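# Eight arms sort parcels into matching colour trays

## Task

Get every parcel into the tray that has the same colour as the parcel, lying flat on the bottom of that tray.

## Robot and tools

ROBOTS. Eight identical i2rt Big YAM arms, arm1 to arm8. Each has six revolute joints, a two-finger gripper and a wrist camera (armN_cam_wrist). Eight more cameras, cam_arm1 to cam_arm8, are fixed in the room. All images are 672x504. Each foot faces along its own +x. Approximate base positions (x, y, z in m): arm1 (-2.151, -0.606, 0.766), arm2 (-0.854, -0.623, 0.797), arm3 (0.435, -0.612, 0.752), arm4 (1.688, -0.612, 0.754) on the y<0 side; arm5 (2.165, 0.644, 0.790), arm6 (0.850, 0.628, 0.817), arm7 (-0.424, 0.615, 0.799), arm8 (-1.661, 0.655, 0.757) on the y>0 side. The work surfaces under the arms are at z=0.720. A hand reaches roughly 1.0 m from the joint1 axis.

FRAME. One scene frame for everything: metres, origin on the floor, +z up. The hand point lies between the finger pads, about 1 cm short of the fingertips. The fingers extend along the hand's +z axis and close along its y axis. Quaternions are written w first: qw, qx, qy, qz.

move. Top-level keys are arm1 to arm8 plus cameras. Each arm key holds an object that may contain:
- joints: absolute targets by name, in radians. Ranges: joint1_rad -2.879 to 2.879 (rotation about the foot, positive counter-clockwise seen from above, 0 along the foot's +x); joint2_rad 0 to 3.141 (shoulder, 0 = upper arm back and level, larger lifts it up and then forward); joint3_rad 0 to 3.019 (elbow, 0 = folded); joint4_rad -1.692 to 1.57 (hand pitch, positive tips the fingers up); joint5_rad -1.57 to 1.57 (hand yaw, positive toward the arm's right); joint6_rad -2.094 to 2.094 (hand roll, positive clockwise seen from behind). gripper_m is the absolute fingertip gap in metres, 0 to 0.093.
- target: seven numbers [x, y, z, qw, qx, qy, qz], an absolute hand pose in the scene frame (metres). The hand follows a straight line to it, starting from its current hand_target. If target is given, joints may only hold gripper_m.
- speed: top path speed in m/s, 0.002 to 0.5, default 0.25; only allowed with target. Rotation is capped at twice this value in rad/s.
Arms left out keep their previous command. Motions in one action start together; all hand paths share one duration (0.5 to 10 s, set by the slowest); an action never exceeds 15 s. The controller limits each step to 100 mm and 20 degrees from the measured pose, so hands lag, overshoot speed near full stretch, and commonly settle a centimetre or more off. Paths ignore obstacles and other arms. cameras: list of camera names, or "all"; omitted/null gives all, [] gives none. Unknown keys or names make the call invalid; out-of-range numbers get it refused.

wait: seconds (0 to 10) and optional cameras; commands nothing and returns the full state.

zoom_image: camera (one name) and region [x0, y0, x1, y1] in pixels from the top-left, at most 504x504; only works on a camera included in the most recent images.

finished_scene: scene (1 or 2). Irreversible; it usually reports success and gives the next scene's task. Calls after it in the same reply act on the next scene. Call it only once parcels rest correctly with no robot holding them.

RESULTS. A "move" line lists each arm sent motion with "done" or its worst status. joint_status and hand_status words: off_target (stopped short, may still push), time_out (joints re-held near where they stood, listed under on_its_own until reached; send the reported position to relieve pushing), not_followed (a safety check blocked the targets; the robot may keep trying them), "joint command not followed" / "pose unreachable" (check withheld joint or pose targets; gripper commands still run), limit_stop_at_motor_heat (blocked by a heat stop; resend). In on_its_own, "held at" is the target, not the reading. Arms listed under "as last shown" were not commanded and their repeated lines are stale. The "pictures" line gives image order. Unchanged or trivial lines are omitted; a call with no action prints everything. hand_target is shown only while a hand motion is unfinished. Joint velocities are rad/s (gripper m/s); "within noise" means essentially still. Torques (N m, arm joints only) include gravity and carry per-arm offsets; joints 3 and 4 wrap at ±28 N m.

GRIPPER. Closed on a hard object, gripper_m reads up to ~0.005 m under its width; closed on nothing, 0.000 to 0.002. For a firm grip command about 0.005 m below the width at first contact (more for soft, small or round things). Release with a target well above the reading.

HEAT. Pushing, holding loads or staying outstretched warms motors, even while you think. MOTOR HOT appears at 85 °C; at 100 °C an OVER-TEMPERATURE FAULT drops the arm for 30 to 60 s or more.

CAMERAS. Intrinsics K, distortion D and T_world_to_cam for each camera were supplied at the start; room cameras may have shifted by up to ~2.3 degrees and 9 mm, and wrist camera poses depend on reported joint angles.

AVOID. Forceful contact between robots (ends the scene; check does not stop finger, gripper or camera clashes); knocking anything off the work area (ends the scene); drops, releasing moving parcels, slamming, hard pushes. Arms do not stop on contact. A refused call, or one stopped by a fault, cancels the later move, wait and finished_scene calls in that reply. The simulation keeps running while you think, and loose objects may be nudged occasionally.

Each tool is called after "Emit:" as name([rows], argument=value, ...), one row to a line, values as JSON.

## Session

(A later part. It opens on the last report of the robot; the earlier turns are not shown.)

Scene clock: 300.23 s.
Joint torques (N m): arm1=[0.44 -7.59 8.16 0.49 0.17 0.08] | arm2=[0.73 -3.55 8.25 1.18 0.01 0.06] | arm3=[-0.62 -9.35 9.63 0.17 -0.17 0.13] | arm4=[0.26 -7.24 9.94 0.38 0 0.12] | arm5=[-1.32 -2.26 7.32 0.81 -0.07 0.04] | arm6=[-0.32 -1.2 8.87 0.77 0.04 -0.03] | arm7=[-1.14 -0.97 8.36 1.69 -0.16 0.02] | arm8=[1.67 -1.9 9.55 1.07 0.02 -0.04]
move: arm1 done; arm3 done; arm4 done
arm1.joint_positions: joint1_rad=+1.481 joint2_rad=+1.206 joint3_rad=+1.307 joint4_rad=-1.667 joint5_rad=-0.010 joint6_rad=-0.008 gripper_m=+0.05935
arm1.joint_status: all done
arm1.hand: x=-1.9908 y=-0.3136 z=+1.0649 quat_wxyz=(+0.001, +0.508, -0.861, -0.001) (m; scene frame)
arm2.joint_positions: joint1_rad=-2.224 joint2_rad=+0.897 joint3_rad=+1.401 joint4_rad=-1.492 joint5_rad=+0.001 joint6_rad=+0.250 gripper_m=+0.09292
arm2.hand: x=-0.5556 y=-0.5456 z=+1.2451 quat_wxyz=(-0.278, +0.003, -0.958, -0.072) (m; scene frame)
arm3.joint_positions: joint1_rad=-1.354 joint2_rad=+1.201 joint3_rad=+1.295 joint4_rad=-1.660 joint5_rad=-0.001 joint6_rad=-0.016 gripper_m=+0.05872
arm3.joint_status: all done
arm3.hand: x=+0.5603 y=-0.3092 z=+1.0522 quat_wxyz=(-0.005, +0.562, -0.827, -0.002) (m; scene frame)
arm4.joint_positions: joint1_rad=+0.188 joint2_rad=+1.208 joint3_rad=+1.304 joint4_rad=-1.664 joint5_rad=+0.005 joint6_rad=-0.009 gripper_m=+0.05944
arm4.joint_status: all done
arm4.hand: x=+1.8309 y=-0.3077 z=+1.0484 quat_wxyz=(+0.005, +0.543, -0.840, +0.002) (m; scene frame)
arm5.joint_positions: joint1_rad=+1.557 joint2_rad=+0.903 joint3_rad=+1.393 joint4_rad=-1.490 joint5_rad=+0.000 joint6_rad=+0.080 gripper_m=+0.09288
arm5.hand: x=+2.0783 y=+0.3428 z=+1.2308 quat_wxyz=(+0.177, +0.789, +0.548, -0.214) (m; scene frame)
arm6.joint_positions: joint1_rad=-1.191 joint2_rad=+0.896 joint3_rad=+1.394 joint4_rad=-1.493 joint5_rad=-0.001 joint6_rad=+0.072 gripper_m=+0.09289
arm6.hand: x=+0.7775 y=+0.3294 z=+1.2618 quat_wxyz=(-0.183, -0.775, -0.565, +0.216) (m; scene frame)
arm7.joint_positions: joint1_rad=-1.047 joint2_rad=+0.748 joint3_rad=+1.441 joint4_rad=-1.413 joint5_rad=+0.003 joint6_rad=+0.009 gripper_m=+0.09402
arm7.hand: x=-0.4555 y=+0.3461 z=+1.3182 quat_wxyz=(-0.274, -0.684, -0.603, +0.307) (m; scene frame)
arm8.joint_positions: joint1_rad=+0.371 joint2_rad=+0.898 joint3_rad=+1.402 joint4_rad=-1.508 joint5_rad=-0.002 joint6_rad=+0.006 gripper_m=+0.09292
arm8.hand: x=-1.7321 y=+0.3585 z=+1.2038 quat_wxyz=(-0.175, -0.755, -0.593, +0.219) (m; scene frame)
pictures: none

Emit:
move(arm1={"joints":{"joint1_rad":-1.548,"joint6_rad":0.0}}, arm4={"joints":{"joint1_rad":-1.874,"joint6_rad":0.0}}, arm3={"joints":{"joint1_rad":0.053,"joint6_rad":-0.3}}, cameras=[])

Emit:
move(arm1={"target":[-2.426,-1.218,0.90,0,0.822,0.569,0],"speed":0.25}, arm4={"target":[2.112,-1.157,0.90,0,0.454,0.891,0],"speed":0.25}, arm3={"target":[-0.21,-0.205,0.87,0,1,0,0],"speed":0.25}, cameras=["arm1_cam_wrist","arm3_cam_wrist","arm4_cam_wrist","cam_arm2","cam_arm3"])

Scene clock: 315.00 s.
move: arm1 done; arm3 done; arm4 done
arm1.joint_status: all done
arm3.joint_status: all done
arm4.joint_status: all done
pictures: none

Scene clock: 317.97 s.
Joint torques (N m): arm1=[0.44 -19.31 12.59 -0.2 0.17 -0.09] | arm2=[0.73 -3.55 8.27 1.18 0.01 0.06] | arm3=[-0.32 -27.52 14.37 -0.51 -0.32 -0.23] | arm4=[0.38 -17.73 14.95 -0.2 -0.15 0.11] | arm5=[-1.08 -1.96 7.25 0.73 -0.08 0.06] | arm6=[-0.21 -1.26 8.87 0.79 0.04 -0.03] | arm7=[-1.08 -1.03 8.36 1.68 -0.16 0.01] | arm8=[1.49 -2.08 9.57 1.07 0.03 -0.03]
move: arm1 off_target; arm3 off_target; arm4 off_target
arm1.joint_positions: joint1_rad=-1.552 joint2_rad=+2.154 joint3_rad=+2.040 joint4_rad=-1.488 joint5_rad=+0.004 joint6_rad=-0.050 gripper_m=+0.05942
arm1.hand: x=-2.4128 y=-1.2100 z=+0.8917 quat_wxyz=(+0.005, -0.821, -0.571, -0.010) (m; scene frame)
arm1.hand_target: x=-2.4257 y=-1.2172 z=+0.9001 quat_wxyz=(+0.000, -0.822, -0.569, +0.001) (m; scene frame)
arm1.hand_status: off_target (0.018 m and 1.3 deg from the pose sent, 0.382 m and 2.3 deg at the start)
arm2.joint_positions: joint1_rad=-2.224 joint2_rad=+0.897 joint3_rad=+1.401 joint4_rad=-1.492 joint5_rad=+0.001 joint6_rad=+0.250 gripper_m=+0.09292
arm2.hand: x=-0.5556 y=-0.5456 z=+1.2451 quat_wxyz=(-0.278, +0.003, -0.958, -0.072) (m; scene frame)
arm3.joint_positions: joint1_rad=+0.039 joint2_rad=+2.515 joint3_rad=+2.636 joint4_rad=-1.672 joint5_rad=-0.004 joint6_rad=-0.547 gripper_m=+0.05863
arm3.hand: x=-0.1983 y=-0.2057 z=+0.8484 quat_wxyz=(-0.007, +1.000, -0.012, -0.007) (m; scene frame)
arm3.hand_target: x=-0.2085 y=-0.2061 z=+0.8697 quat_wxyz=(-0.017, +0.999, +0.000, -0.027) (m; scene frame)
arm3.hand_status: off_target (0.025 m and 1.7 deg from the pose sent, 0.468 m and 16.4 deg at the start; a joint's target at an end of its range on 25 of 89 steps)
arm4.joint_positions: joint1_rad=-1.877 joint2_rad=+2.204 joint3_rad=+2.187 joint4_rad=-1.570 joint5_rad=-0.013 joint6_rad=+0.018 gripper_m=+0.05945
arm4.hand: x=+2.0991 y=-1.1510 z=+0.8975 quat_wxyz=(+0.007, -0.454, -0.891, -0.002) (m; scene frame)
arm4.hand_target: x=+2.1115 y=-1.1564 z=+0.8999 quat_wxyz=(-0.001, -0.454, -0.891, +0.000) (m; scene frame)
arm4.hand_status: off_target (0.014 m and 0.9 deg from the pose sent, 0.391 m and 1.9 deg at the start)
arm5.joint_positions: joint1_rad=+1.557 joint2_rad=+0.903 joint3_rad=+1.393 joint4_rad=-1.490 joint5_rad=+0.000 joint6_rad=+0.080 gripper_m=+0.09288
arm5.hand: x=+2.0783 y=+0.3428 z=+1.2308 quat_wxyz=(+0.177, +0.789, +0.548, -0.214) (m; scene frame)
arm6.joint_positions: joint1_rad=-1.191 joint2_rad=+0.896 joint3_rad=+1.394 joint4_rad=-1.493 joint5_rad=-0.001 joint6_rad=+0.072 gripper_m=+0.09289
arm6.hand: x=+0.7775 y=+0.3294 z=+1.2618 quat_wxyz=(-0.183, -0.775, -0.565, +0.216) (m; scene frame)
arm7.joint_positions: joint1_rad=-1.047 joint2_rad=+0.748 joint3_rad=+1.441 joint4_rad=-1.413 joint5_rad=+0.003 joint6_rad=+0.009 gripper_m=+0.09402
arm7.hand: x=-0.4555 y=+0.3461 z=+1.3182 quat_wxyz=(-0.274, -0.684, -0.603, +0.307) (m; scene frame)
arm8.joint_positions: joint1_rad=+0.371 joint2_rad=+0.898 joint3_rad=+1.402 joint4_rad=-1.508 joint5_rad=-0.002 joint6_rad=+0.006 gripper_m=+0.09292
arm8.hand: x=-1.7321 y=+0.3585 z=+1.2038 quat_wxyz=(-0.175, -0.755, -0.593, +0.219) (m; scene frame)
pictures: arm1_cam_wrist, arm3_cam_wrist, arm4_cam_wrist, cam_arm2, cam_arm3
camera_calibration:
arm1_cam_wrist: T_world_to_cam=[[-0.932036, 0.362276, -0.00804386, -1.80222], [0.287498, 0.7528, 0.592146, 1.08128], [0.220576, 0.549589, -0.805791, 2.04232], [0, 0, 0, 1]]
arm3_cam_wrist: T_world_to_cam=[[0.0288698, 0.999322, 0.0228629, 0.190717], [0.820369, -0.0367556, 0.570652, -0.323163], [0.571105, 0.00228143, -0.820874, 0.934148], [0, 0, 0, 1]]
arm4_cam_wrist: T_world_to_cam=[[-0.80098, -0.598532, 0.013802, 0.977438], [-0.475106, 0.649496, 0.593657, 1.21679], [-0.364288, 0.46895, -0.804599, 2.15143], [0, 0, 0, 1]]

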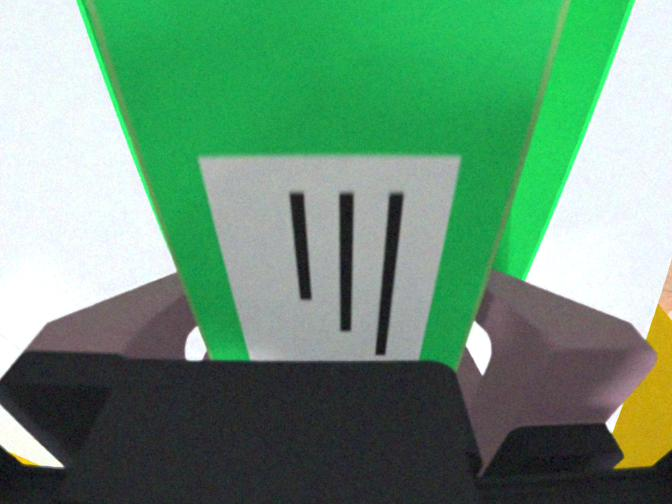

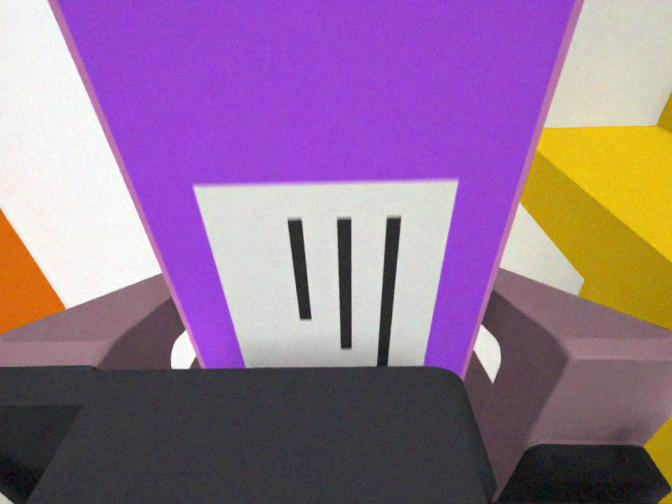

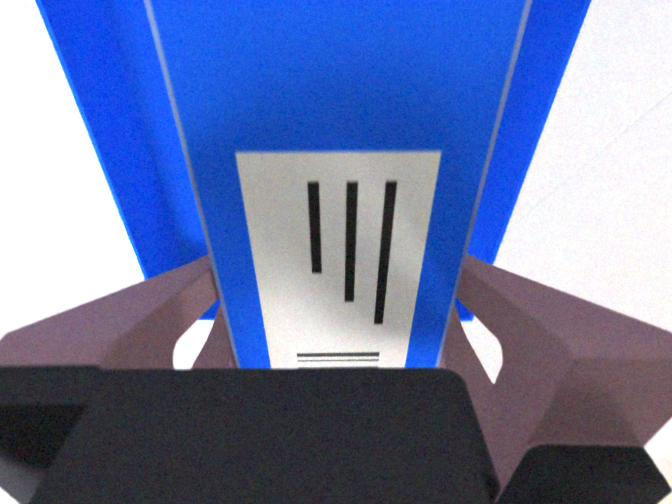

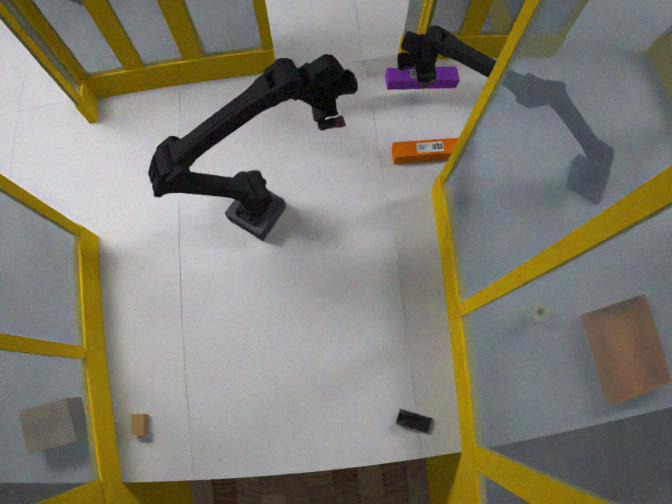

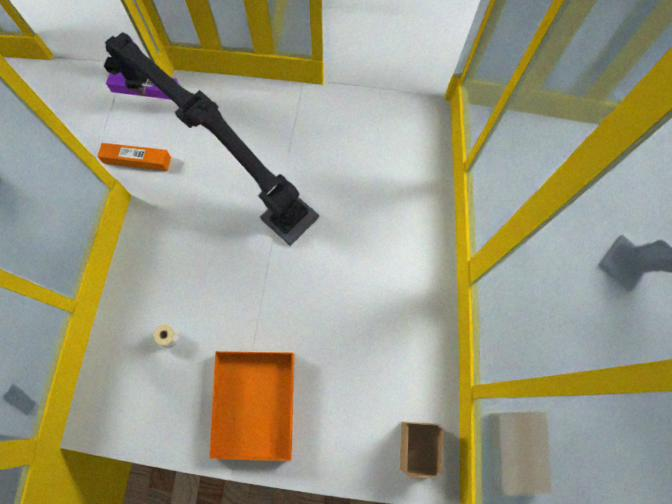

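Emit:
move(arm1={"target":[-2.426,-1.218,0.745,0,0.822,0.569,0],"speed":0.12}, arm4={"target":[2.112,-1.157,0.745,0,0.454,0.891,0],"speed":0.12}, arm3={"target":[-0.215,-0.205,0.745,0,1,0,0],"speed":0.12}, cameras=[])

Emit:
move(arm1={"target":[-2.426,-1.218,0.736,0,0.822,0.569,0],"speed":0.06}, arm4={"target":[2.112,-1.157,0.736,0,0.454,0.891,0],"speed":0.06}, arm3={"target":[-0.215,-0.205,0.732,0,1,0,0],"speed":0.06}, cameras=["arm1_cam_wrist","arm4_cam_wrist"])

Scene clock: 330.70 s.
move: arm1 off_target; arm3 off_target; arm4 off_target
arm1.hand_status: off_target (0.016 m and 0.6 deg from the pose sent, 0.147 m and 1.3 deg at the start)
arm3.hand_status: off_target (0.012 m and 1.9 deg from the pose sent, 0.105 m and 1.8 deg at the start)
arm4.hand_status: off_target (0.019 m and 0.8 deg from the pose sent, 0.153 m and 0.9 deg at the start)
pictures: none

Scene clock: 331.67 s.
Joint torques (N m): arm1=[0.5 -18.9 7.15 0.76 0.14 -0.08] | arm2=[0.67 -3.55 8.27 1.2 0.01 0.06] | arm3=[0.09 -27.28 8.85 0.9 -0.32 -0.18] | arm4=[0.62 -18.08 9.11 0.8 -0.13 0.12] | arm5=[-1.03 -1.96 7.3 0.79 -0.04 0.04] | arm6=[-0.21 -1.26 8.85 0.79 0.04 -0.02] | arm7=[-1.08 -1.08 8.35 1.76 -0.16 0.01] | arm8=[1.61 -2.02 9.57 1.11 0 -0.02]
move: arm1 off_target; arm3 off_target; arm4 off_target
arm1.joint_positions: joint1_rad=-1.554 joint2_rad=+2.272 joint3_rad=+1.882 joint4_rad=-1.166 joint5_rad=+0.004 joint6_rad=-0.052 gripper_m=+0.05942
arm1.hand: x=-2.4194 y=-1.2258 z=+0.7564 quat_wxyz=(-0.007, -0.821, -0.571, +0.009) (m; scene frame)
arm1.hand_target: x=-2.4257 y=-1.2177 z=+0.7365 quat_wxyz=(+0.000, -0.822, -0.569, +0.000) (m; scene frame)
arm1.hand_status: off_target (0.023 m and 1.4 deg from the pose sent, 0.024 m and 0.6 deg at the start)
arm2.joint_positions: joint1_rad=-2.224 joint2_rad=+0.897 joint3_rad=+1.401 joint4_rad=-1.492 joint5_rad=+0.001 joint6_rad=+0.250 gripper_m=+0.09292
arm2.hand: x=-0.5556 y=-0.5456 z=+1.2451 quat_wxyz=(-0.278, +0.003, -0.958, -0.072) (m; scene frame)
arm3.joint_positions: joint1_rad=+0.039 joint2_rad=+2.622 joint3_rad=+2.562 joint4_rad=-1.517 joint5_rad=-0.004 joint6_rad=-0.548 gripper_m=+0.05863
arm3.hand: x=-0.2075 y=-0.1987 z=+0.7415 quat_wxyz=(+0.000, +1.000, -0.012, +0.004) (m; scene frame)
arm3.hand_target: x=-0.2148 y=-0.2052 z=+0.7322 quat_wxyz=(+0.000, +1.000, +0.000, +0.000) (m; scene frame)
arm3.hand_status: off_target (0.014 m and 1.4 deg from the pose sent, 0.016 m and 1.9 deg at the start)
arm4.joint_positions: joint1_rad=-1.877 joint2_rad=+2.297 joint3_rad=+1.989 joint4_rad=-1.235 joint5_rad=-0.013 joint6_rad=+0.021 gripper_m=+0.05945
arm4.hand: x=+2.1073 y=-1.1653 z=+0.7610 quat_wxyz=(-0.012, -0.456, -0.890, +0.007) (m; scene frame)
arm4.hand_target: x=+2.1113 y=-1.1565 z=+0.7364 quat_wxyz=(+0.000, -0.454, -0.891, +0.000) (m; scene frame)
arm4.hand_status: off_target (0.027 m and 1.6 deg from the pose sent, 0.027 m and 0.8 deg at the start)
arm5.joint_positions: joint1_rad=+1.557 joint2_rad=+0.903 joint3_rad=+1.393 joint4_rad=-1.490 joint5_rad=+0.000 joint6_rad=+0.080 gripper_m=+0.09288
arm5.hand: x=+2.0783 y=+0.3428 z=+1.2308 quat_wxyz=(+0.177, +0.789, +0.548, -0.214) (m; scene frame)
arm6.joint_positions: joint1_rad=-1.191 joint2_rad=+0.896 joint3_rad=+1.394 joint4_rad=-1.493 joint5_rad=-0.001 joint6_rad=+0.072 gripper_m=+0.09289
arm6.hand: x=+0.7775 y=+0.3294 z=+1.2618 quat_wxyz=(-0.183, -0.775, -0.565, +0.216) (m; scene frame)
arm7.joint_positions: joint1_rad=-1.047 joint2_rad=+0.748 joint3_rad=+1.441 joint4_rad=-1.413 joint5_rad=+0.003 joint6_rad=+0.009 gripper_m=+0.09402
arm7.hand: x=-0.4555 y=+0.3461 z=+1.3182 quat_wxyz=(-0.274, -0.684, -0.603, +0.307) (m; scene frame)
arm8.joint_positions: joint1_rad=+0.371 joint2_rad=+0.898 joint3_rad=+1.402 joint4_rad=-1.508 joint5_rad=-0.002 joint6_rad=+0.006 gripper_m=+0.09292
arm8.hand: x=-1.7321 y=+0.3585 z=+1.2038 quat_wxyz=(-0.175, -0.755, -0.593, +0.219) (m; scene frame)
pictures: arm1_cam_wrist, arm4_cam_wrist
camera_calibration:
arm1_cam_wrist: T_world_to_cam=[[-0.932188, 0.361918, -0.0064586, -1.80571], [0.297644, 0.776549, 0.555319, 1.25668], [0.205995, 0.51574, -0.831612, 1.88618], [0, 0, 0, 1]]
arm4_cam_wrist: T_world_to_cam=[[-0.802989, -0.59584, 0.0135389, 0.984856], [-0.488493, 0.670996, 0.557798, 1.39156], [-0.341443, 0.441292, -0.829866, 1.9902], [0, 0, 0, 1]]

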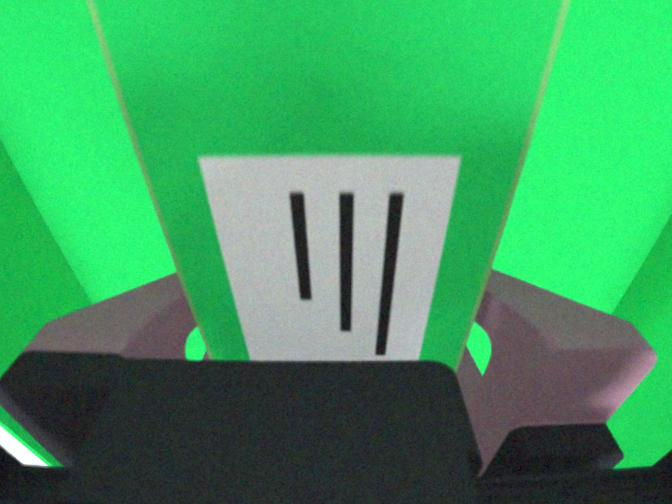

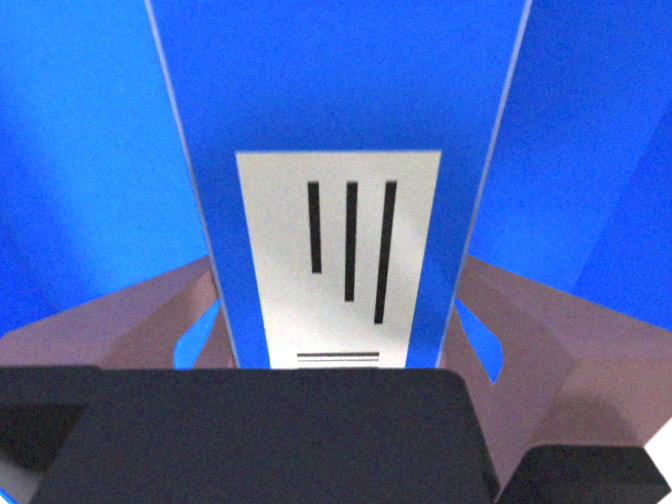

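Emit:
move(arm1={"joints":{"gripper_m":0.09}}, arm4={"joints":{"gripper_m":0.09}}, arm3={"joints":{"gripper_m":0.09}}, cameras=[])

Emit:
move(arm1={"target":[-2.422,-1.216,0.95,0,0.822,0.569,0],"speed":0.2}, arm4={"target":[2.108,-1.155,0.95,0,0.454,0.891,0],"speed":0.2}, arm3={"target":[-0.208,-0.205,0.88,0,1,0,0],"speed":0.2}, cameras=["arm1_cam_wrist","arm4_cam_wrist","arm3_cam_wrist"])

Emit:
move(arm1={"joints":{"joint2_rad":0.75,"joint3_rad":1.43,"joint4_rad":-1.4}}, arm4={"joints":{"joint2_rad":0.75,"joint3_rad":1.43,"joint4_rad":-1.4}}, arm3={"joints":{"joint2_rad":1.1,"joint3_rad":1.4,"joint4_rad":-1.66}}, arm2={"joints":{"joint1_rad":-1.91}}, cameras=["cam_arm1","cam_arm4","cam_arm2"])

Scene clock: 344.50 s.
Heat: arm1: hottest joint3_rad 39 °C; arm2: hottest joint3_rad 36 °C; arm3: hottest joint2_rad 39 °C; arm4: hottest joint3_rad 48 °C; arm5: hottest joint3_rad 37 °C; arm6: hottest joint3_rad 36 °C; arm7: hottest joint3_rad 43 °C; arm8: hottest joint3_rad 38 °C.
move: arm1 done; arm3 done; arm4 done
arm1.joint_status: all done
arm3.joint_status: all done
arm4.joint_status: all done
pictures: none

Scene clock: 346.43 s.
move: arm1 off_target; arm3 off_target; arm4 off_target
arm1.hand_status: off_target (0.015 m and 1.4 deg from the pose sent, 0.194 m and 1.4 deg at the start)
arm3.hand_status: off_target (0.041 m and 1.3 deg from the pose sent, 0.140 m and 1.4 deg at the start; a joint's target at an end of its range on 36 of 58 steps)
arm4.hand_status: off_target (0.013 m and 0.8 deg from the pose sent, 0.189 m and 1.7 deg at the start; a joint's target at an end of its range on 21 of 58 steps)
pictures: arm1_cam_wrist, arm3_cam_wrist, arm4_cam_wrist
camera_calibration:
arm1_cam_wrist: T_world_to_cam=[[-0.932311, 0.361566, -0.00813682, -1.8043], [0.286621, 0.752409, 0.593068, 1.04757], [0.220555, 0.550591, -0.805111, 2.08132], [0, 0, 0, 1]]
arm3_cam_wrist: T_world_to_cam=[[0.0264657, 0.999536, 0.0150591, 0.1979], [0.813527, -0.03029, 0.580737, -0.328168], [0.580924, -0.00311867, -0.813952, 0.921619], [0, 0, 0, 1]]
arm4_cam_wrist: T_world_to_cam=[[-0.803254, -0.595476, 0.0138407, 0.985754], [-0.473579, 0.652572, 0.5915, 1.19169], [-0.361256, 0.46857, -0.806186, 2.18113], [0, 0, 0, 1]]

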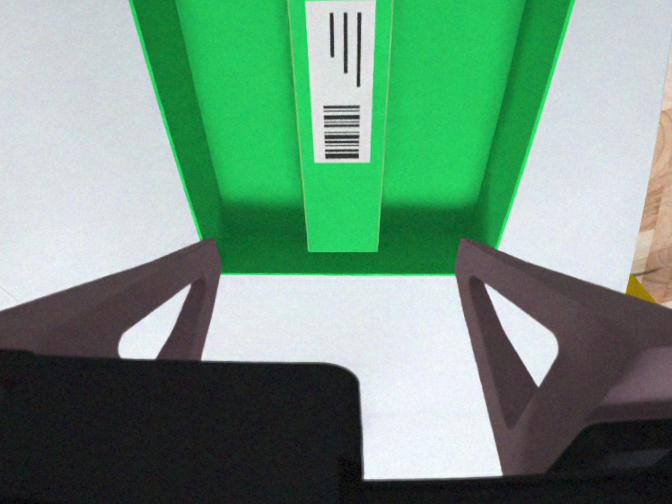

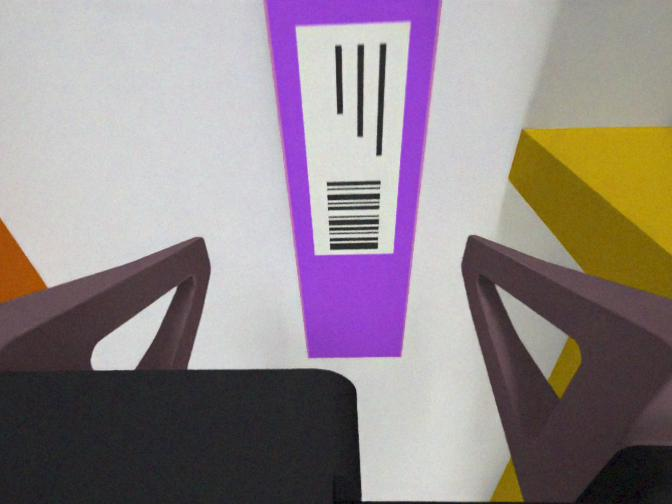

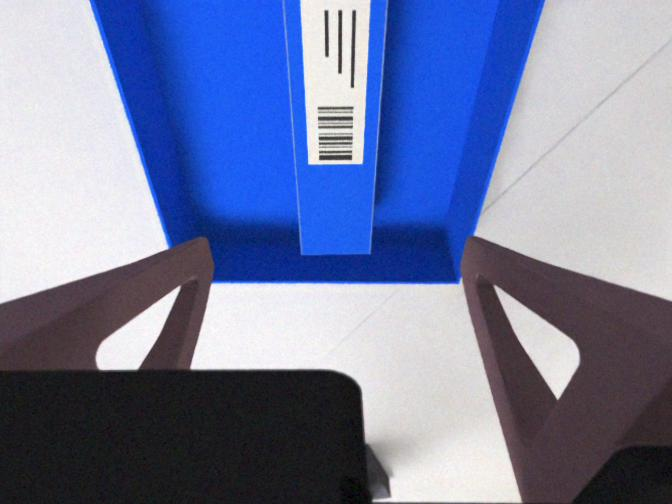

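Scene clock: 348.53 s.
Joint torques (N m): arm1=[0.97 0.5 7.25 2.03 0.18 -0.02] | arm2=[0.85 -3.55 8.27 1.2 0.01 0.06] | arm3=[-0.21 -7.24 9.39 0.7 -0.31 -0.21] | arm4=[0.44 0.85 8.83 2.22 -0.14 0.05] | arm5=[-0.79 -1.96 7.43 0.84 -0.09 0.08] | arm6=[-0.26 -1.26 8.87 0.79 0.04 -0.02] | arm7=[-0.97 -0.91 8.38 1.69 -0.17 0.01] | arm8=[1.67 -2.26 9.55 1.06 0.02 -0.04]
move: arm1 done; arm2 done; arm3 done; arm4 done
arm1.joint_positions: joint1_rad=-1.554 joint2_rad=+0.750 joint3_rad=+1.440 joint4_rad=-1.414 joint5_rad=+0.004 joint6_rad=-0.052 gripper_m=+0.08989
arm1.joint_status: all done
arm1.hand: x=-2.2609 y=-0.8481 z=+1.2865 quat_wxyz=(-0.220, -0.748, -0.518, +0.351) (m; scene frame)
arm2.joint_positions: joint1_rad=-1.917 joint2_rad=+0.897 joint3_rad=+1.401 joint4_rad=-1.492 joint5_rad=+0.001 joint6_rad=+0.250 gripper_m=+0.09292
arm2.joint_status: all done
arm2.hand: x=-0.5930 y=-0.4592 z=+1.2452 quat_wxyz=(-0.264, +0.149, -0.946, -0.114) (m; scene frame)
arm3.joint_positions: joint1_rad=+0.039 joint2_rad=+1.095 joint3_rad=+1.397 joint4_rad=-1.667 joint5_rad=-0.004 joint6_rad=-0.550 gripper_m=+0.08997
arm3.joint_status: all done
arm3.hand: x=+0.1609 y=-0.4392 z=+1.1223 quat_wxyz=(-0.056, +0.995, -0.010, -0.085) (m; scene frame)
arm4.joint_positions: joint1_rad=-1.877 joint2_rad=+0.745 joint3_rad=+1.436 joint4_rad=-1.414 joint5_rad=-0.013 joint6_rad=+0.022 gripper_m=+0.08991
arm4.joint_status: all done
arm4.hand: x=+1.8566 y=-0.8195 z=+1.2719 quat_wxyz=(-0.370, -0.410, -0.814, +0.181) (m; scene frame)
arm5.joint_positions: joint1_rad=+1.557 joint2_rad=+0.903 joint3_rad=+1.393 joint4_rad=-1.490 joint5_rad=+0.000 joint6_rad=+0.080 gripper_m=+0.09288
arm5.hand: x=+2.0783 y=+0.3428 z=+1.2308 quat_wxyz=(+0.177, +0.789, +0.548, -0.214) (m; scene frame)
arm6.joint_positions: joint1_rad=-1.191 joint2_rad=+0.896 joint3_rad=+1.394 joint4_rad=-1.493 joint5_rad=-0.001 joint6_rad=+0.072 gripper_m=+0.09289
arm6.hand: x=+0.7775 y=+0.3294 z=+1.2618 quat_wxyz=(-0.183, -0.775, -0.565, +0.216) (m; scene frame)
arm7.joint_positions: joint1_rad=-1.047 joint2_rad=+0.748 joint3_rad=+1.441 joint4_rad=-1.413 joint5_rad=+0.003 joint6_rad=+0.009 gripper_m=+0.09402
arm7.hand: x=-0.4555 y=+0.3461 z=+1.3182 quat_wxyz=(-0.274, -0.684, -0.603, +0.307) (m; scene frame)
arm8.joint_positions: joint1_rad=+0.371 joint2_rad=+0.898 joint3_rad=+1.402 joint4_rad=-1.508 joint5_rad=-0.002 joint6_rad=+0.006 gripper_m=+0.09292
arm8.hand: x=-1.7321 y=+0.3585 z=+1.2038 quat_wxyz=(-0.175, -0.755, -0.593, +0.219) (m; scene frame)
pictures: cam_arm1, cam_arm2, cam_arm4

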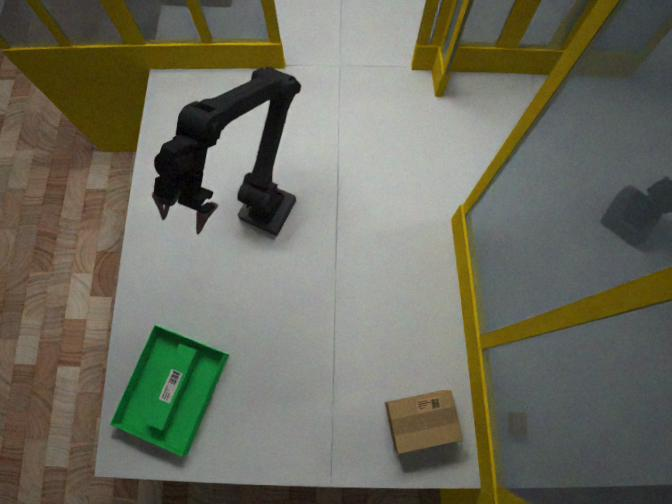

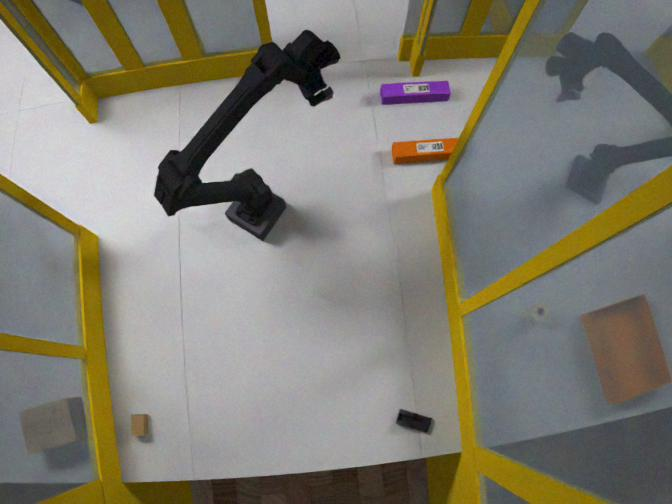

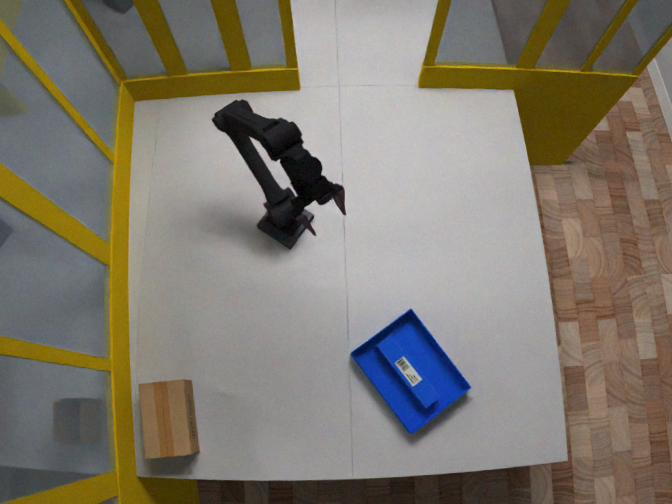

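Emit:
move(arm2={"target":[-0.21,-0.20,0.91,0,0.012,1,0],"speed":0.25}, cameras=["arm2_cam_wrist"])

Scene clock: 360.43 s.
Joint torques (N m): arm1=[0.85 0.85 7.3 2.14 0.18 -0.02] | arm2=[0.38 -28.69 11.89 0.29 -0.08 0.09] | arm3=[-0.26 -7.3 9.39 0.69 -0.31 -0.2] | arm4=[0.44 0.91 8.83 2.22 -0.13 0.05] | arm5=[-1.79 -1.73 7.25 0.85 -0.05 0.04] | arm6=[-0.26 -1.26 8.85 0.76 0.04 -0.02] | arm7=[-1.14 -0.97 8.35 1.73 -0.17 0.01] | arm8=[1.85 -2.37 9.59 1.03 0.02 -0.03]
move: arm2 off_target
arm1, arm3, arm4, arm5, arm6, arm7, arm8: as last shown
arm2.joint_positions: joint1_rad=-1.901 joint2_rad=+2.537 joint3_rad=+2.697 joint4_rad=-1.670 joint5_rad=+0.005 joint6_rad=+0.592 gripper_m=+0.09292
arm2.hand: x=-0.2144 y=-0.2054 z=+0.9030 quat_wxyz=(-0.027, -0.006, -1.000, -0.015) (m; scene frame)
arm2.hand_target: x=-0.2110 y=-0.2006 z=+0.9096 quat_wxyz=(-0.034, -0.012, -0.999, -0.023) (m; scene frame)
arm2.hand_status: off_target (0.010 m and 3.6 deg from the pose sent, 0.571 m and 38.4 deg at the start; a joint's target at an end of its range on 25 of 101 steps)
pictures: arm2_cam_wrist
camera_calibration:
arm2_cam_wrist: T_world_to_cam=[[-0.0168853, -0.999683, -0.0186536, -0.193256], [-0.841818, 0.00414746, 0.539746, -0.662635], [-0.539497, 0.0248167, -0.841622, 0.769974], [0, 0, 0, 1]]

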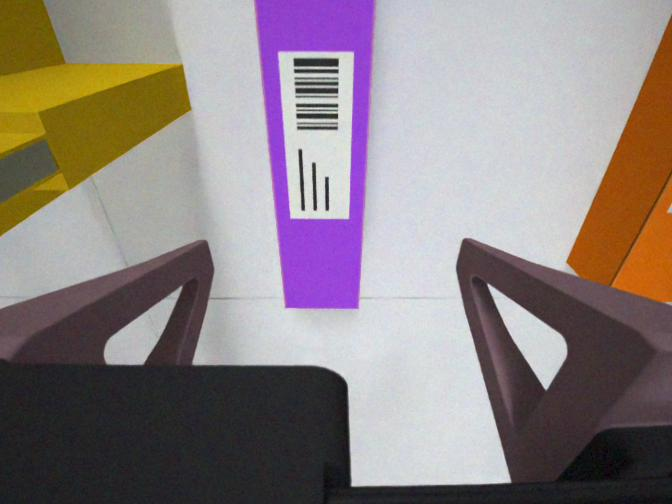

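Emit:
move(arm2={"target":[-0.216,-0.191,0.738,0,0.009,1,0],"speed":0.13}, cameras=["arm2_cam_wrist"])

Emit:
move(arm2={"joints":{"gripper_m":0.052}}, cameras=[])

Emit:
move(arm2={"target":[-0.225,-0.196,0.92,0,0.009,1,0],"speed":0.2}, cameras=["arm2_cam_wrist"])

Emit:
move(arm2={"joints":{"joint2_rad":1.2,"joint3_rad":1.3,"joint4_rad":-1.66,"joint6_rad":0.1}}, cameras=["cam_arm2"])

Scene clock: 378.37 s.
Heat: arm1: hottest joint3_rad 37 °C; arm2: hottest joint3_rad 39 °C; arm3: hottest joint2_rad 34 °C; arm4: hottest joint3_rad 46 °C; arm5: hottest joint3_rad 37 °C; arm6: hottest joint3_rad 36 °C; arm7: hottest joint3_rad 42 °C; arm8: hottest joint3_rad 38 °C.
move: arm2 off_target
arm2.hand_status: off_target (0.011 m and 0.7 deg from the pose sent, 0.166 m and 3.5 deg at the start)
pictures: arm2_cam_wrist
camera_calibration:
arm2_cam_wrist: T_world_to_cam=[[-0.0182462, -0.999661, 0.0185978, -0.218507], [-0.80673, 0.0257079, 0.590361, -0.606432], [-0.590639, -0.00423156, -0.806925, 0.592165], [0, 0, 0, 1]]

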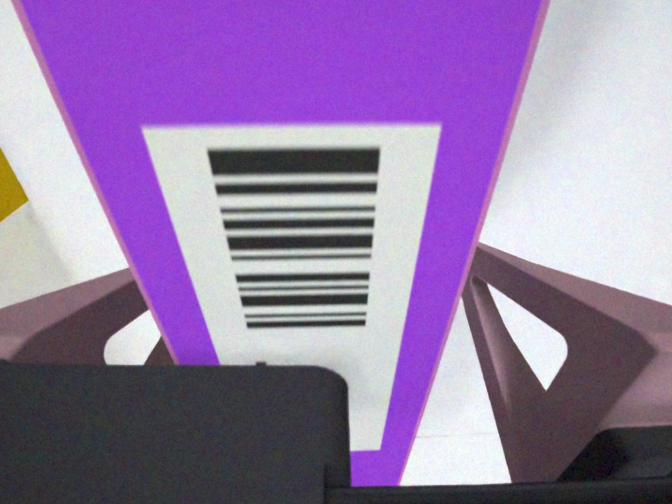

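Scene clock: 378.97 s.
move: arm2 off_target
arm2.joint_status: gripper_m off_target (ended at +0.05882, target +0.05200)
pictures: none

Scene clock: 380.57 s.
move: arm2 off_target
arm2.hand_status: off_target (0.013 m and 2.6 deg from the pose sent, 0.175 m and 0.7 deg at the start; a joint's target at an end of its range on 26 of 48 steps)
pictures: arm2_cam_wrist
camera_calibration:
arm2_cam_wrist: T_world_to_cam=[[-0.0172845, -0.999764, -0.0131547, -0.197376], [-0.833231, 0.00713072, 0.552879, -0.686174], [-0.552654, 0.0205171, -0.833158, 0.757905], [0, 0, 0, 1]]

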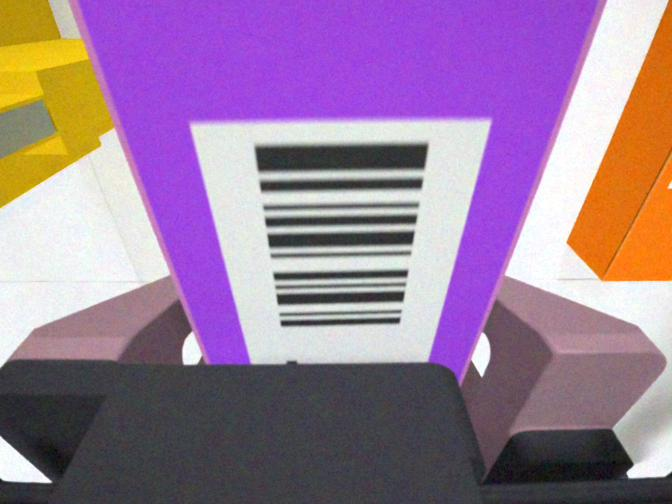

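Scene clock: 382.37 s.
Joint torques (N m): arm1=[0.73 0.79 7.38 2.14 0.18 -0.01] | arm2=[0.85 -10.05 8.51 0.66 0.02 -0.21] | arm3=[-0.15 -7.18 9.42 0.7 -0.31 -0.2] | arm4=[0.38 0.91 8.83 2.22 -0.14 0.05] | arm5=[-0.85 -1.96 7.32 0.76 -0.07 0.01] | arm6=[-0.26 -1.26 8.84 0.79 0.04 -0.03] | arm7=[-1.08 -0.85 8.35 1.73 -0.16 0.02] | arm8=[1.85 -2.37 9.57 1.07 0.02 -0.02]
move: arm2 done
arm1.joint_positions: joint1_rad=-1.554 joint2_rad=+0.750 joint3_rad=+1.440 joint4_rad=-1.414 joint5_rad=+0.004 joint6_rad=-0.052 gripper_m=+0.08989
arm1.hand: x=-2.2609 y=-0.8481 z=+1.2865 quat_wxyz=(-0.220, -0.748, -0.518, +0.351) (m; scene frame)
arm2.joint_positions: joint1_rad=-1.892 joint2_rad=+1.208 joint3_rad=+1.298 joint4_rad=-1.664 joint5_rad=+0.001 joint6_rad=+0.114 gripper_m=+0.05878
arm2.joint_status: all done
arm2.hand: x=-0.5789 y=-0.4401 z=+1.0949 quat_wxyz=(+0.001, +0.235, -0.972, +0.000) (m; scene frame)
arm3.joint_positions: joint1_rad=+0.039 joint2_rad=+1.095 joint3_rad=+1.397 joint4_rad=-1.667 joint5_rad=-0.004 joint6_rad=-0.550 gripper_m=+0.08997
arm3.hand: x=+0.1609 y=-0.4392 z=+1.1223 quat_wxyz=(-0.056, +0.995, -0.010, -0.085) (m; scene frame)
arm4.joint_positions: joint1_rad=-1.877 joint2_rad=+0.745 joint3_rad=+1.436 joint4_rad=-1.414 joint5_rad=-0.013 joint6_rad=+0.022 gripper_m=+0.08991
arm4.hand: x=+1.8566 y=-0.8195 z=+1.2719 quat_wxyz=(-0.370, -0.410, -0.814, +0.181) (m; scene frame)
arm5.joint_positions: joint1_rad=+1.557 joint2_rad=+0.903 joint3_rad=+1.393 joint4_rad=-1.490 joint5_rad=+0.000 joint6_rad=+0.080 gripper_m=+0.09288
arm5.hand: x=+2.0783 y=+0.3428 z=+1.2308 quat_wxyz=(+0.177, +0.789, +0.548, -0.214) (m; scene frame)
arm6.joint_positions: joint1_rad=-1.191 joint2_rad=+0.896 joint3_rad=+1.394 joint4_rad=-1.493 joint5_rad=-0.001 joint6_rad=+0.072 gripper_m=+0.09289
arm6.hand: x=+0.7775 y=+0.3294 z=+1.2618 quat_wxyz=(-0.183, -0.775, -0.565, +0.216) (m; scene frame)
arm7.joint_positions: joint1_rad=-1.047 joint2_rad=+0.748 joint3_rad=+1.441 joint4_rad=-1.413 joint5_rad=+0.003 joint6_rad=+0.009 gripper_m=+0.09402
arm7.hand: x=-0.4555 y=+0.3461 z=+1.3182 quat_wxyz=(-0.274, -0.684, -0.603, +0.307) (m; scene frame)
arm8.joint_positions: joint1_rad=+0.371 joint2_rad=+0.898 joint3_rad=+1.402 joint4_rad=-1.508 joint5_rad=-0.002 joint6_rad=+0.006 gripper_m=+0.09292
arm8.hand: x=-1.7321 y=+0.3585 z=+1.2038 quat_wxyz=(-0.175, -0.755, -0.593, +0.219) (m; scene frame)
pictures: cam_arm2

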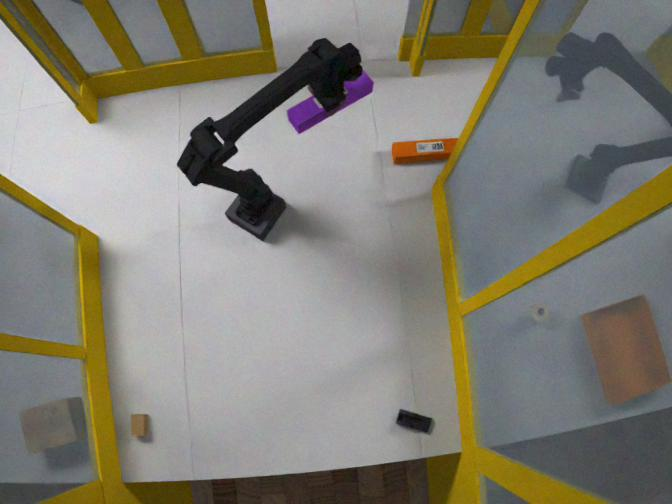

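Emit:
move(arm2={"joints":{"joint1_rad":-1.43,"joint6_rad":0.0}}, cameras=[])

Emit:
move(arm2={"target":[-0.5,0.0,0.85,0,-0.537,0.843,0],"speed":0.25}, arm3={"target":[-0.205,-0.459,0.91,0,1,0,0],"speed":0.25}, cameras=["arm3_cam_wrist"])

Scene clock: 390.70 s.
move: arm2 done
arm2.joint_status: all done
pictures: none

Scene clock: 393.60 s.
Joint torques (N m): arm1=[0.62 0.91 7.32 2.14 0.17 -0.02] | arm2=[0.85 -26.29 11.96 0.05 0 -0.2] | arm3=[0.15 -22.71 14.16 -0.31 -0.28 0.13] | arm4=[0.44 0.91 8.83 2.22 -0.14 0.05] | arm5=[-1.67 -2.14 7.24 0.81 -0.06 0.03] | arm6=[-0.21 -1.26 8.87 0.77 0.04 -0.02] | arm7=[-1.03 -0.85 8.32 1.69 -0.17 0] | arm8=[1.73 -2.14 9.54 1.11 0.02 -0.04]
move: arm2 off_target; arm3 off_target
arm1.joint_positions: joint1_rad=-1.554 joint2_rad=+0.750 joint3_rad=+1.440 joint4_rad=-1.414 joint5_rad=+0.004 joint6_rad=-0.052 gripper_m=+0.08989
arm1.hand: x=-2.2609 y=-0.8481 z=+1.2865 quat_wxyz=(-0.220, -0.748, -0.518, +0.351) (m; scene frame)
arm2.joint_positions: joint1_rad=-1.434 joint2_rad=+2.341 joint3_rad=+2.170 joint4_rad=-1.423 joint5_rad=+0.001 joint6_rad=-0.066 gripper_m=+0.05878
arm2.hand: x=-0.5011 y=-0.0129 z=+0.8422 quat_wxyz=(+0.010, +0.528, -0.849, +0.005) (m; scene frame)
arm2.hand_target: x=-0.5004 y=-0.0006 z=+0.8501 quat_wxyz=(-0.001, +0.537, -0.843, +0.000) (m; scene frame)
arm2.hand_status: off_target (0.015 m and 1.8 deg from the pose sent, 0.458 m and 5.9 deg at the start)
arm3.joint_positions: joint1_rad=+0.363 joint2_rad=+2.100 joint3_rad=+2.012 joint4_rad=-1.516 joint5_rad=-0.004 joint6_rad=-0.254 gripper_m=+0.08997
arm3.hand: x=-0.1897 y=-0.4549 z=+0.8928 quat_wxyz=(+0.003, +1.000, +0.003, +0.018) (m; scene frame)
arm3.hand_target: x=-0.2040 y=-0.4593 z=+0.9101 quat_wxyz=(+0.000, +1.000, +0.000, -0.001) (m; scene frame)
arm3.hand_status: off_target (0.023 m and 2.2 deg from the pose sent, 0.424 m and 11.8 deg at the start)
arm4.joint_positions: joint1_rad=-1.877 joint2_rad=+0.745 joint3_rad=+1.436 joint4_rad=-1.414 joint5_rad=-0.013 joint6_rad=+0.022 gripper_m=+0.08991
arm4.hand: x=+1.8566 y=-0.8195 z=+1.2719 quat_wxyz=(-0.370, -0.410, -0.814, +0.181) (m; scene frame)
arm5.joint_positions: joint1_rad=+1.557 joint2_rad=+0.903 joint3_rad=+1.393 joint4_rad=-1.490 joint5_rad=+0.000 joint6_rad=+0.080 gripper_m=+0.09288
arm5.hand: x=+2.0783 y=+0.3428 z=+1.2308 quat_wxyz=(+0.177, +0.789, +0.548, -0.214) (m; scene frame)
arm6.joint_positions: joint1_rad=-1.191 joint2_rad=+0.896 joint3_rad=+1.394 joint4_rad=-1.493 joint5_rad=-0.001 joint6_rad=+0.072 gripper_m=+0.09289
arm6.hand: x=+0.7775 y=+0.3294 z=+1.2618 quat_wxyz=(-0.183, -0.775, -0.565, +0.216) (m; scene frame)
arm7.joint_positions: joint1_rad=-1.047 joint2_rad=+0.748 joint3_rad=+1.441 joint4_rad=-1.413 joint5_rad=+0.003 joint6_rad=+0.009 gripper_m=+0.09402
arm7.hand: x=-0.4555 y=+0.3461 z=+1.3182 quat_wxyz=(-0.274, -0.684, -0.603, +0.307) (m; scene frame)
arm8.joint_positions: joint1_rad=+0.371 joint2_rad=+0.898 joint3_rad=+1.402 joint4_rad=-1.508 joint5_rad=-0.002 joint6_rad=+0.006 gripper_m=+0.09292
arm8.hand: x=-1.7321 y=+0.3585 z=+1.2038 quat_wxyz=(-0.175, -0.755, -0.593, +0.219) (m; scene frame)
pictures: arm3_cam_wrist
camera_calibration:
arm3_cam_wrist: T_world_to_cam=[[-0.00104053, 0.999993, 0.00366908, 0.450286], [0.791139, -0.00142094, 0.611634, -0.390783], [0.611635, 0.00353918, -0.791132, 0.947988], [0, 0, 0, 1]]

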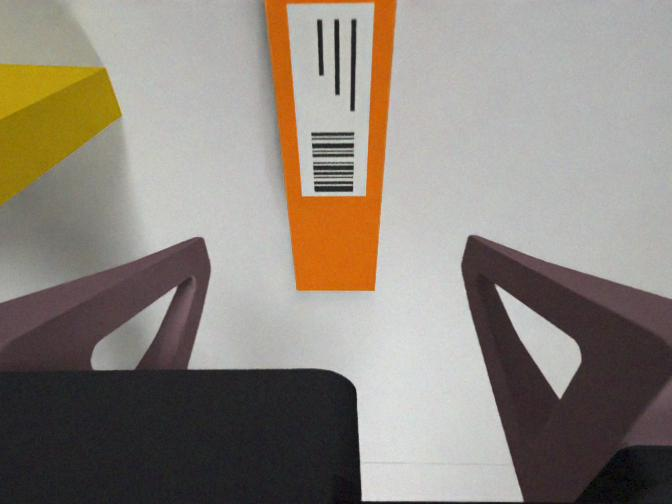

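Emit:
move(arm2={"target":[-0.5,0.0,0.738,0,-0.537,0.843,0],"speed":0.1}, arm3={"target":[-0.212,-0.456,0.737,0,1,0,0],"speed":0.13}, cameras=["arm3_cam_wrist"])

Emit:
move(arm2={"target":[-0.5,0.0,0.731,0,-0.537,0.843,0],"speed":0.06}, arm3={"joints":{"gripper_m":0.052}}, cameras=[])

Emit:
move(arm2={"joints":{"gripper_m":0.093}}, arm3={"target":[-0.203,-0.458,0.95,0,1,0,0],"speed":0.2}, cameras=["arm3_cam_wrist"])

Emit:
move(arm2={"target":[-0.5,0.0,0.92,0,-0.537,0.843,0],"speed":0.2}, arm3={"joints":{"joint2_rad":1.2,"joint3_rad":1.3,"joint4_rad":-1.66,"joint6_rad":0}}, cameras=[])

Emit:
move(arm2={"joints":{"joint2_rad":0.9,"joint3_rad":1.4,"joint4_rad":-1.5}}, arm3={"joints":{"joint1_rad":2.175,"joint6_rad":-0.1}}, cameras=[])

Emit:
move(arm7={"target":[-0.498,0.0,0.91,0,0.848,0.53,0],"speed":0.28}, arm3={"target":[0.427,-1.265,0.90,0,0.651,0.759,0],"speed":0.25}, cameras=["arm3_cam_wrist","arm7_cam_wrist"])

Scene clock: 413.83 s.
move: arm2 off_target; arm3 done
arm2.hand_status: off_target (0.012 m and 1.2 deg from the pose sent, 0.105 m and 1.8 deg at the start)
arm3.hand_status: done (0.009 m and 0.9 deg from the pose sent, 0.157 m and 2.2 deg at the start)
pictures: arm3_cam_wrist
camera_calibration:
arm3_cam_wrist: T_world_to_cam=[[-0.00067498, 0.999955, 0.00949673, 0.441469], [0.804953, -0.00509147, 0.593317, -0.269447], [0.593338, 0.0080449, -0.804913, 0.844375], [0, 0, 0, 1]]

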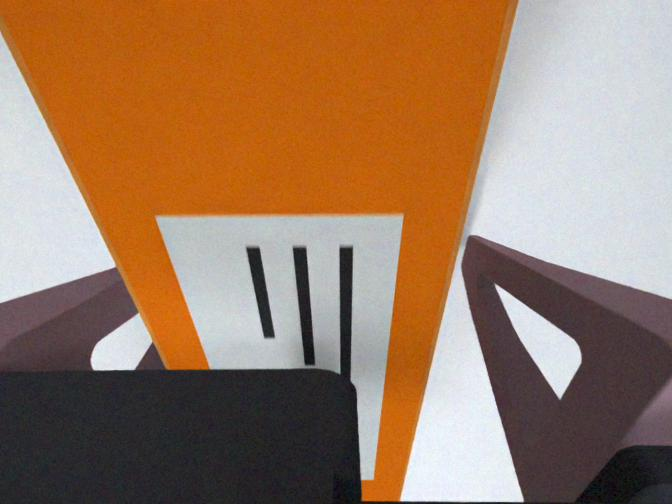

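Scene clock: 414.80 s.
move: arm2 off_target; arm3 off_target
arm2.hand_status: off_target (0.017 m and 1.4 deg from the pose sent, 0.019 m and 1.2 deg at the start)
arm3.joint_status: gripper_m off_target (ended at +0.05853, target +0.05200)
pictures: none

Scene clock: 416.73 s.
move: arm2 done; arm3 off_target
arm2.joint_status: all done
arm3.hand_status: off_target (0.035 m and 3.5 deg from the pose sent, 0.211 m and 0.9 deg at the start; pose on its path clipped on 7 of 58 steps)
pictures: arm3_cam_wrist
camera_calibration:
arm3_cam_wrist: T_world_to_cam=[[-0.000410575, 0.999993, -0.00379228, 0.457646], [0.776676, 0.00270764, 0.629894, -0.423967], [0.6299, -0.00268676, -0.776672, 0.955277], [0, 0, 0, 1]]

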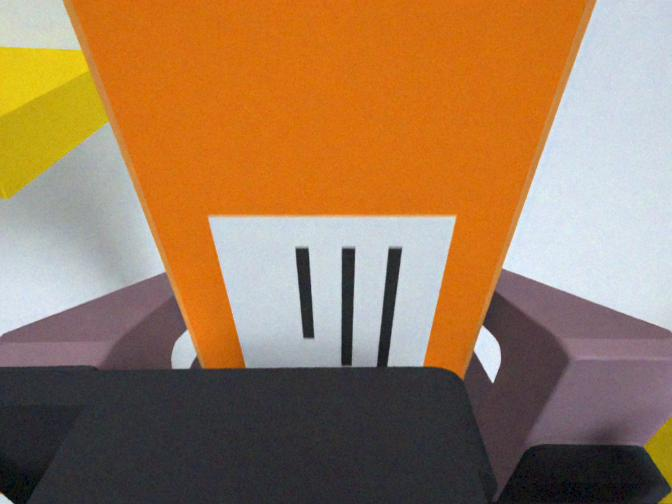

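Scene clock: 418.53 s.
move: arm2 off_target; arm3 done
arm2.hand_status: off_target (0.012 m and 1.6 deg from the pose sent, 0.173 m and 1.4 deg at the start)
arm3.joint_status: all done
pictures: none

Scene clock: 420.57 s.
move: arm2 done; arm3 done
arm2.joint_status: all done
arm3.joint_status: all done
pictures: none

Scene clock: 423.47 s.
Joint torques (N m): arm1=[0.67 0.73 7.27 2.1 0.17 0.02] | arm2=[0.85 -3.25 8.17 1.73 0 -0.19] | arm3=[-0.26 -22.59 14.31 -0.24 0.02 -0.22] | arm4=[0.44 0.91 8.83 2.22 -0.14 0.05] | arm5=[-0.79 -1.9 7.34 0.91 -0.05 0.04] | arm6=[-0.32 -1.26 8.85 0.77 0.04 -0.03] | arm7=[-1.03 -15.74 14.83 -0.28 -0.19 0.22] | arm8=[1.49 -2.14 9.62 1.05 0.03 -0.01]
move: arm3 off_target; arm7 off_target
arm1.joint_positions: joint1_rad=-1.554 joint2_rad=+0.750 joint3_rad=+1.440 joint4_rad=-1.414 joint5_rad=+0.004 joint6_rad=-0.052 gripper_m=+0.08989
arm1.hand: x=-2.2609 y=-0.8481 z=+1.2865 quat_wxyz=(-0.220, -0.748, -0.518, +0.351) (m; scene frame)
arm2.joint_positions: joint1_rad=-1.434 joint2_rad=+0.894 joint3_rad=+1.401 joint4_rad=-1.507 joint5_rad=+0.001 joint6_rad=-0.066 gripper_m=+0.09292
arm2.hand: x=-0.7012 y=-0.3600 z=+1.2445 quat_wxyz=(-0.249, +0.507, -0.815, -0.133) (m; scene frame)
arm3.joint_positions: joint1_rad=+2.170 joint2_rad=+2.086 joint3_rad=+1.957 joint4_rad=-1.479 joint5_rad=+0.002 joint6_rad=-0.146 gripper_m=+0.05851
arm3.hand: x=+0.4263 y=-1.2497 z=+0.8800 quat_wxyz=(-0.012, +0.658, +0.753, +0.017) (m; scene frame)
arm3.hand_target: x=+0.4271 y=-1.2638 z=+0.9001 quat_wxyz=(+0.000, +0.651, +0.759, -0.001) (m; scene frame)
arm3.hand_status: off_target (0.025 m and 2.7 deg from the pose sent, 0.353 m and 4.6 deg at the start)
arm4.joint_positions: joint1_rad=-1.877 joint2_rad=+0.745 joint3_rad=+1.436 joint4_rad=-1.414 joint5_rad=-0.013 joint6_rad=+0.022 gripper_m=+0.08991
arm4.hand: x=+1.8566 y=-0.8195 z=+1.2719 quat_wxyz=(-0.370, -0.410, -0.814, +0.181) (m; scene frame)
arm5.joint_positions: joint1_rad=+1.557 joint2_rad=+0.903 joint3_rad=+1.393 joint4_rad=-1.490 joint5_rad=+0.000 joint6_rad=+0.080 gripper_m=+0.09288
arm5.hand: x=+2.0783 y=+0.3428 z=+1.2308 quat_wxyz=(+0.177, +0.789, +0.548, -0.214) (m; scene frame)
arm6.joint_positions: joint1_rad=-1.191 joint2_rad=+0.896 joint3_rad=+1.394 joint4_rad=-1.493 joint5_rad=-0.001 joint6_rad=+0.072 gripper_m=+0.09289
arm6.hand: x=+0.7775 y=+0.3294 z=+1.2618 quat_wxyz=(-0.183, -0.775, -0.565, +0.216) (m; scene frame)
arm7.joint_positions: joint1_rad=-1.043 joint2_rad=+2.003 joint3_rad=+1.727 joint4_rad=-1.331 joint5_rad=+0.003 joint6_rad=+0.323 gripper_m=+0.09402
arm7.hand: x=-0.4913 y=+0.0177 z=+0.8934 quat_wxyz=(+0.016, -0.843, -0.538, -0.011) (m; scene frame)
arm7.hand_target: x=-0.4979 y=+0.0011 z=+0.9103 quat_wxyz=(+0.000, -0.848, -0.530, +0.000) (m; scene frame)
arm7.hand_status: off_target (0.025 m and 2.5 deg from the pose sent, 0.537 m and 51.9 deg at the start)
arm8.joint_positions: joint1_rad=+0.371 joint2_rad=+0.898 joint3_rad=+1.402 joint4_rad=-1.508 joint5_rad=-0.002 joint6_rad=+0.006 gripper_m=+0.09292
arm8.hand: x=-1.7321 y=+0.3585 z=+1.2038 quat_wxyz=(-0.175, -0.755, -0.593, +0.219) (m; scene frame)
pictures: arm3_cam_wrist, arm7_cam_wrist
camera_calibration:
arm3_cam_wrist: T_world_to_cam=[[-0.99166, -0.128883, 0.0000931933, 0.260453], [-0.101535, 0.781683, 0.615355, 0.484515], [-0.0793815, 0.610214, -0.78825, 1.61406], [0, 0, 0, 1]]
arm7_cam_wrist: T_world_to_cam=[[-0.91337, 0.406121, 0.0286462, -0.484732], [0.340763, 0.724082, 0.599655, -0.374773], [0.22279, 0.557469, -0.799746, 0.935428], [0, 0, 0, 1]]

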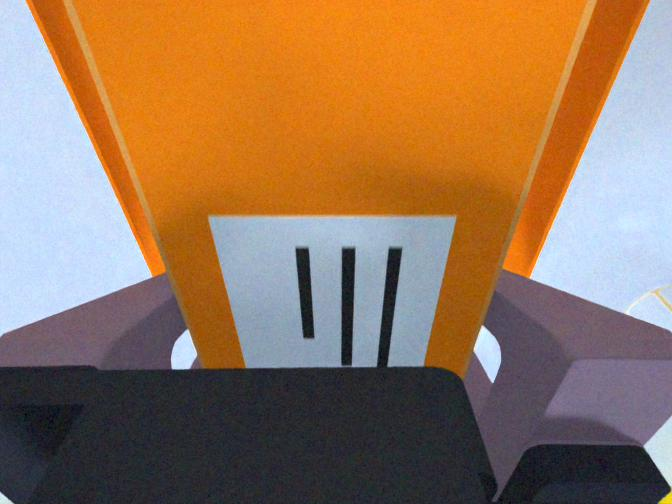

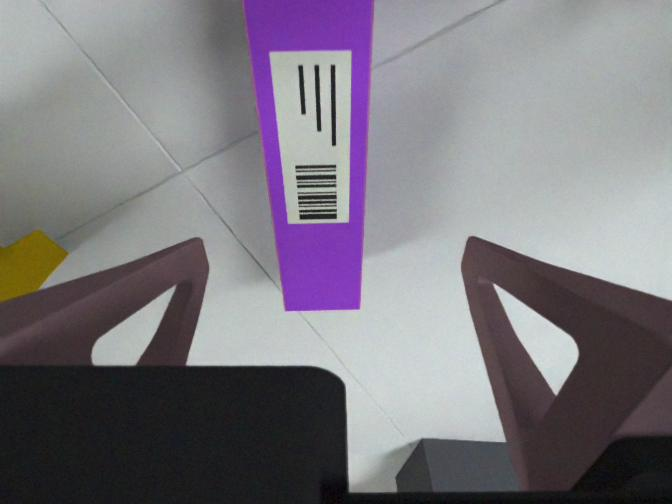

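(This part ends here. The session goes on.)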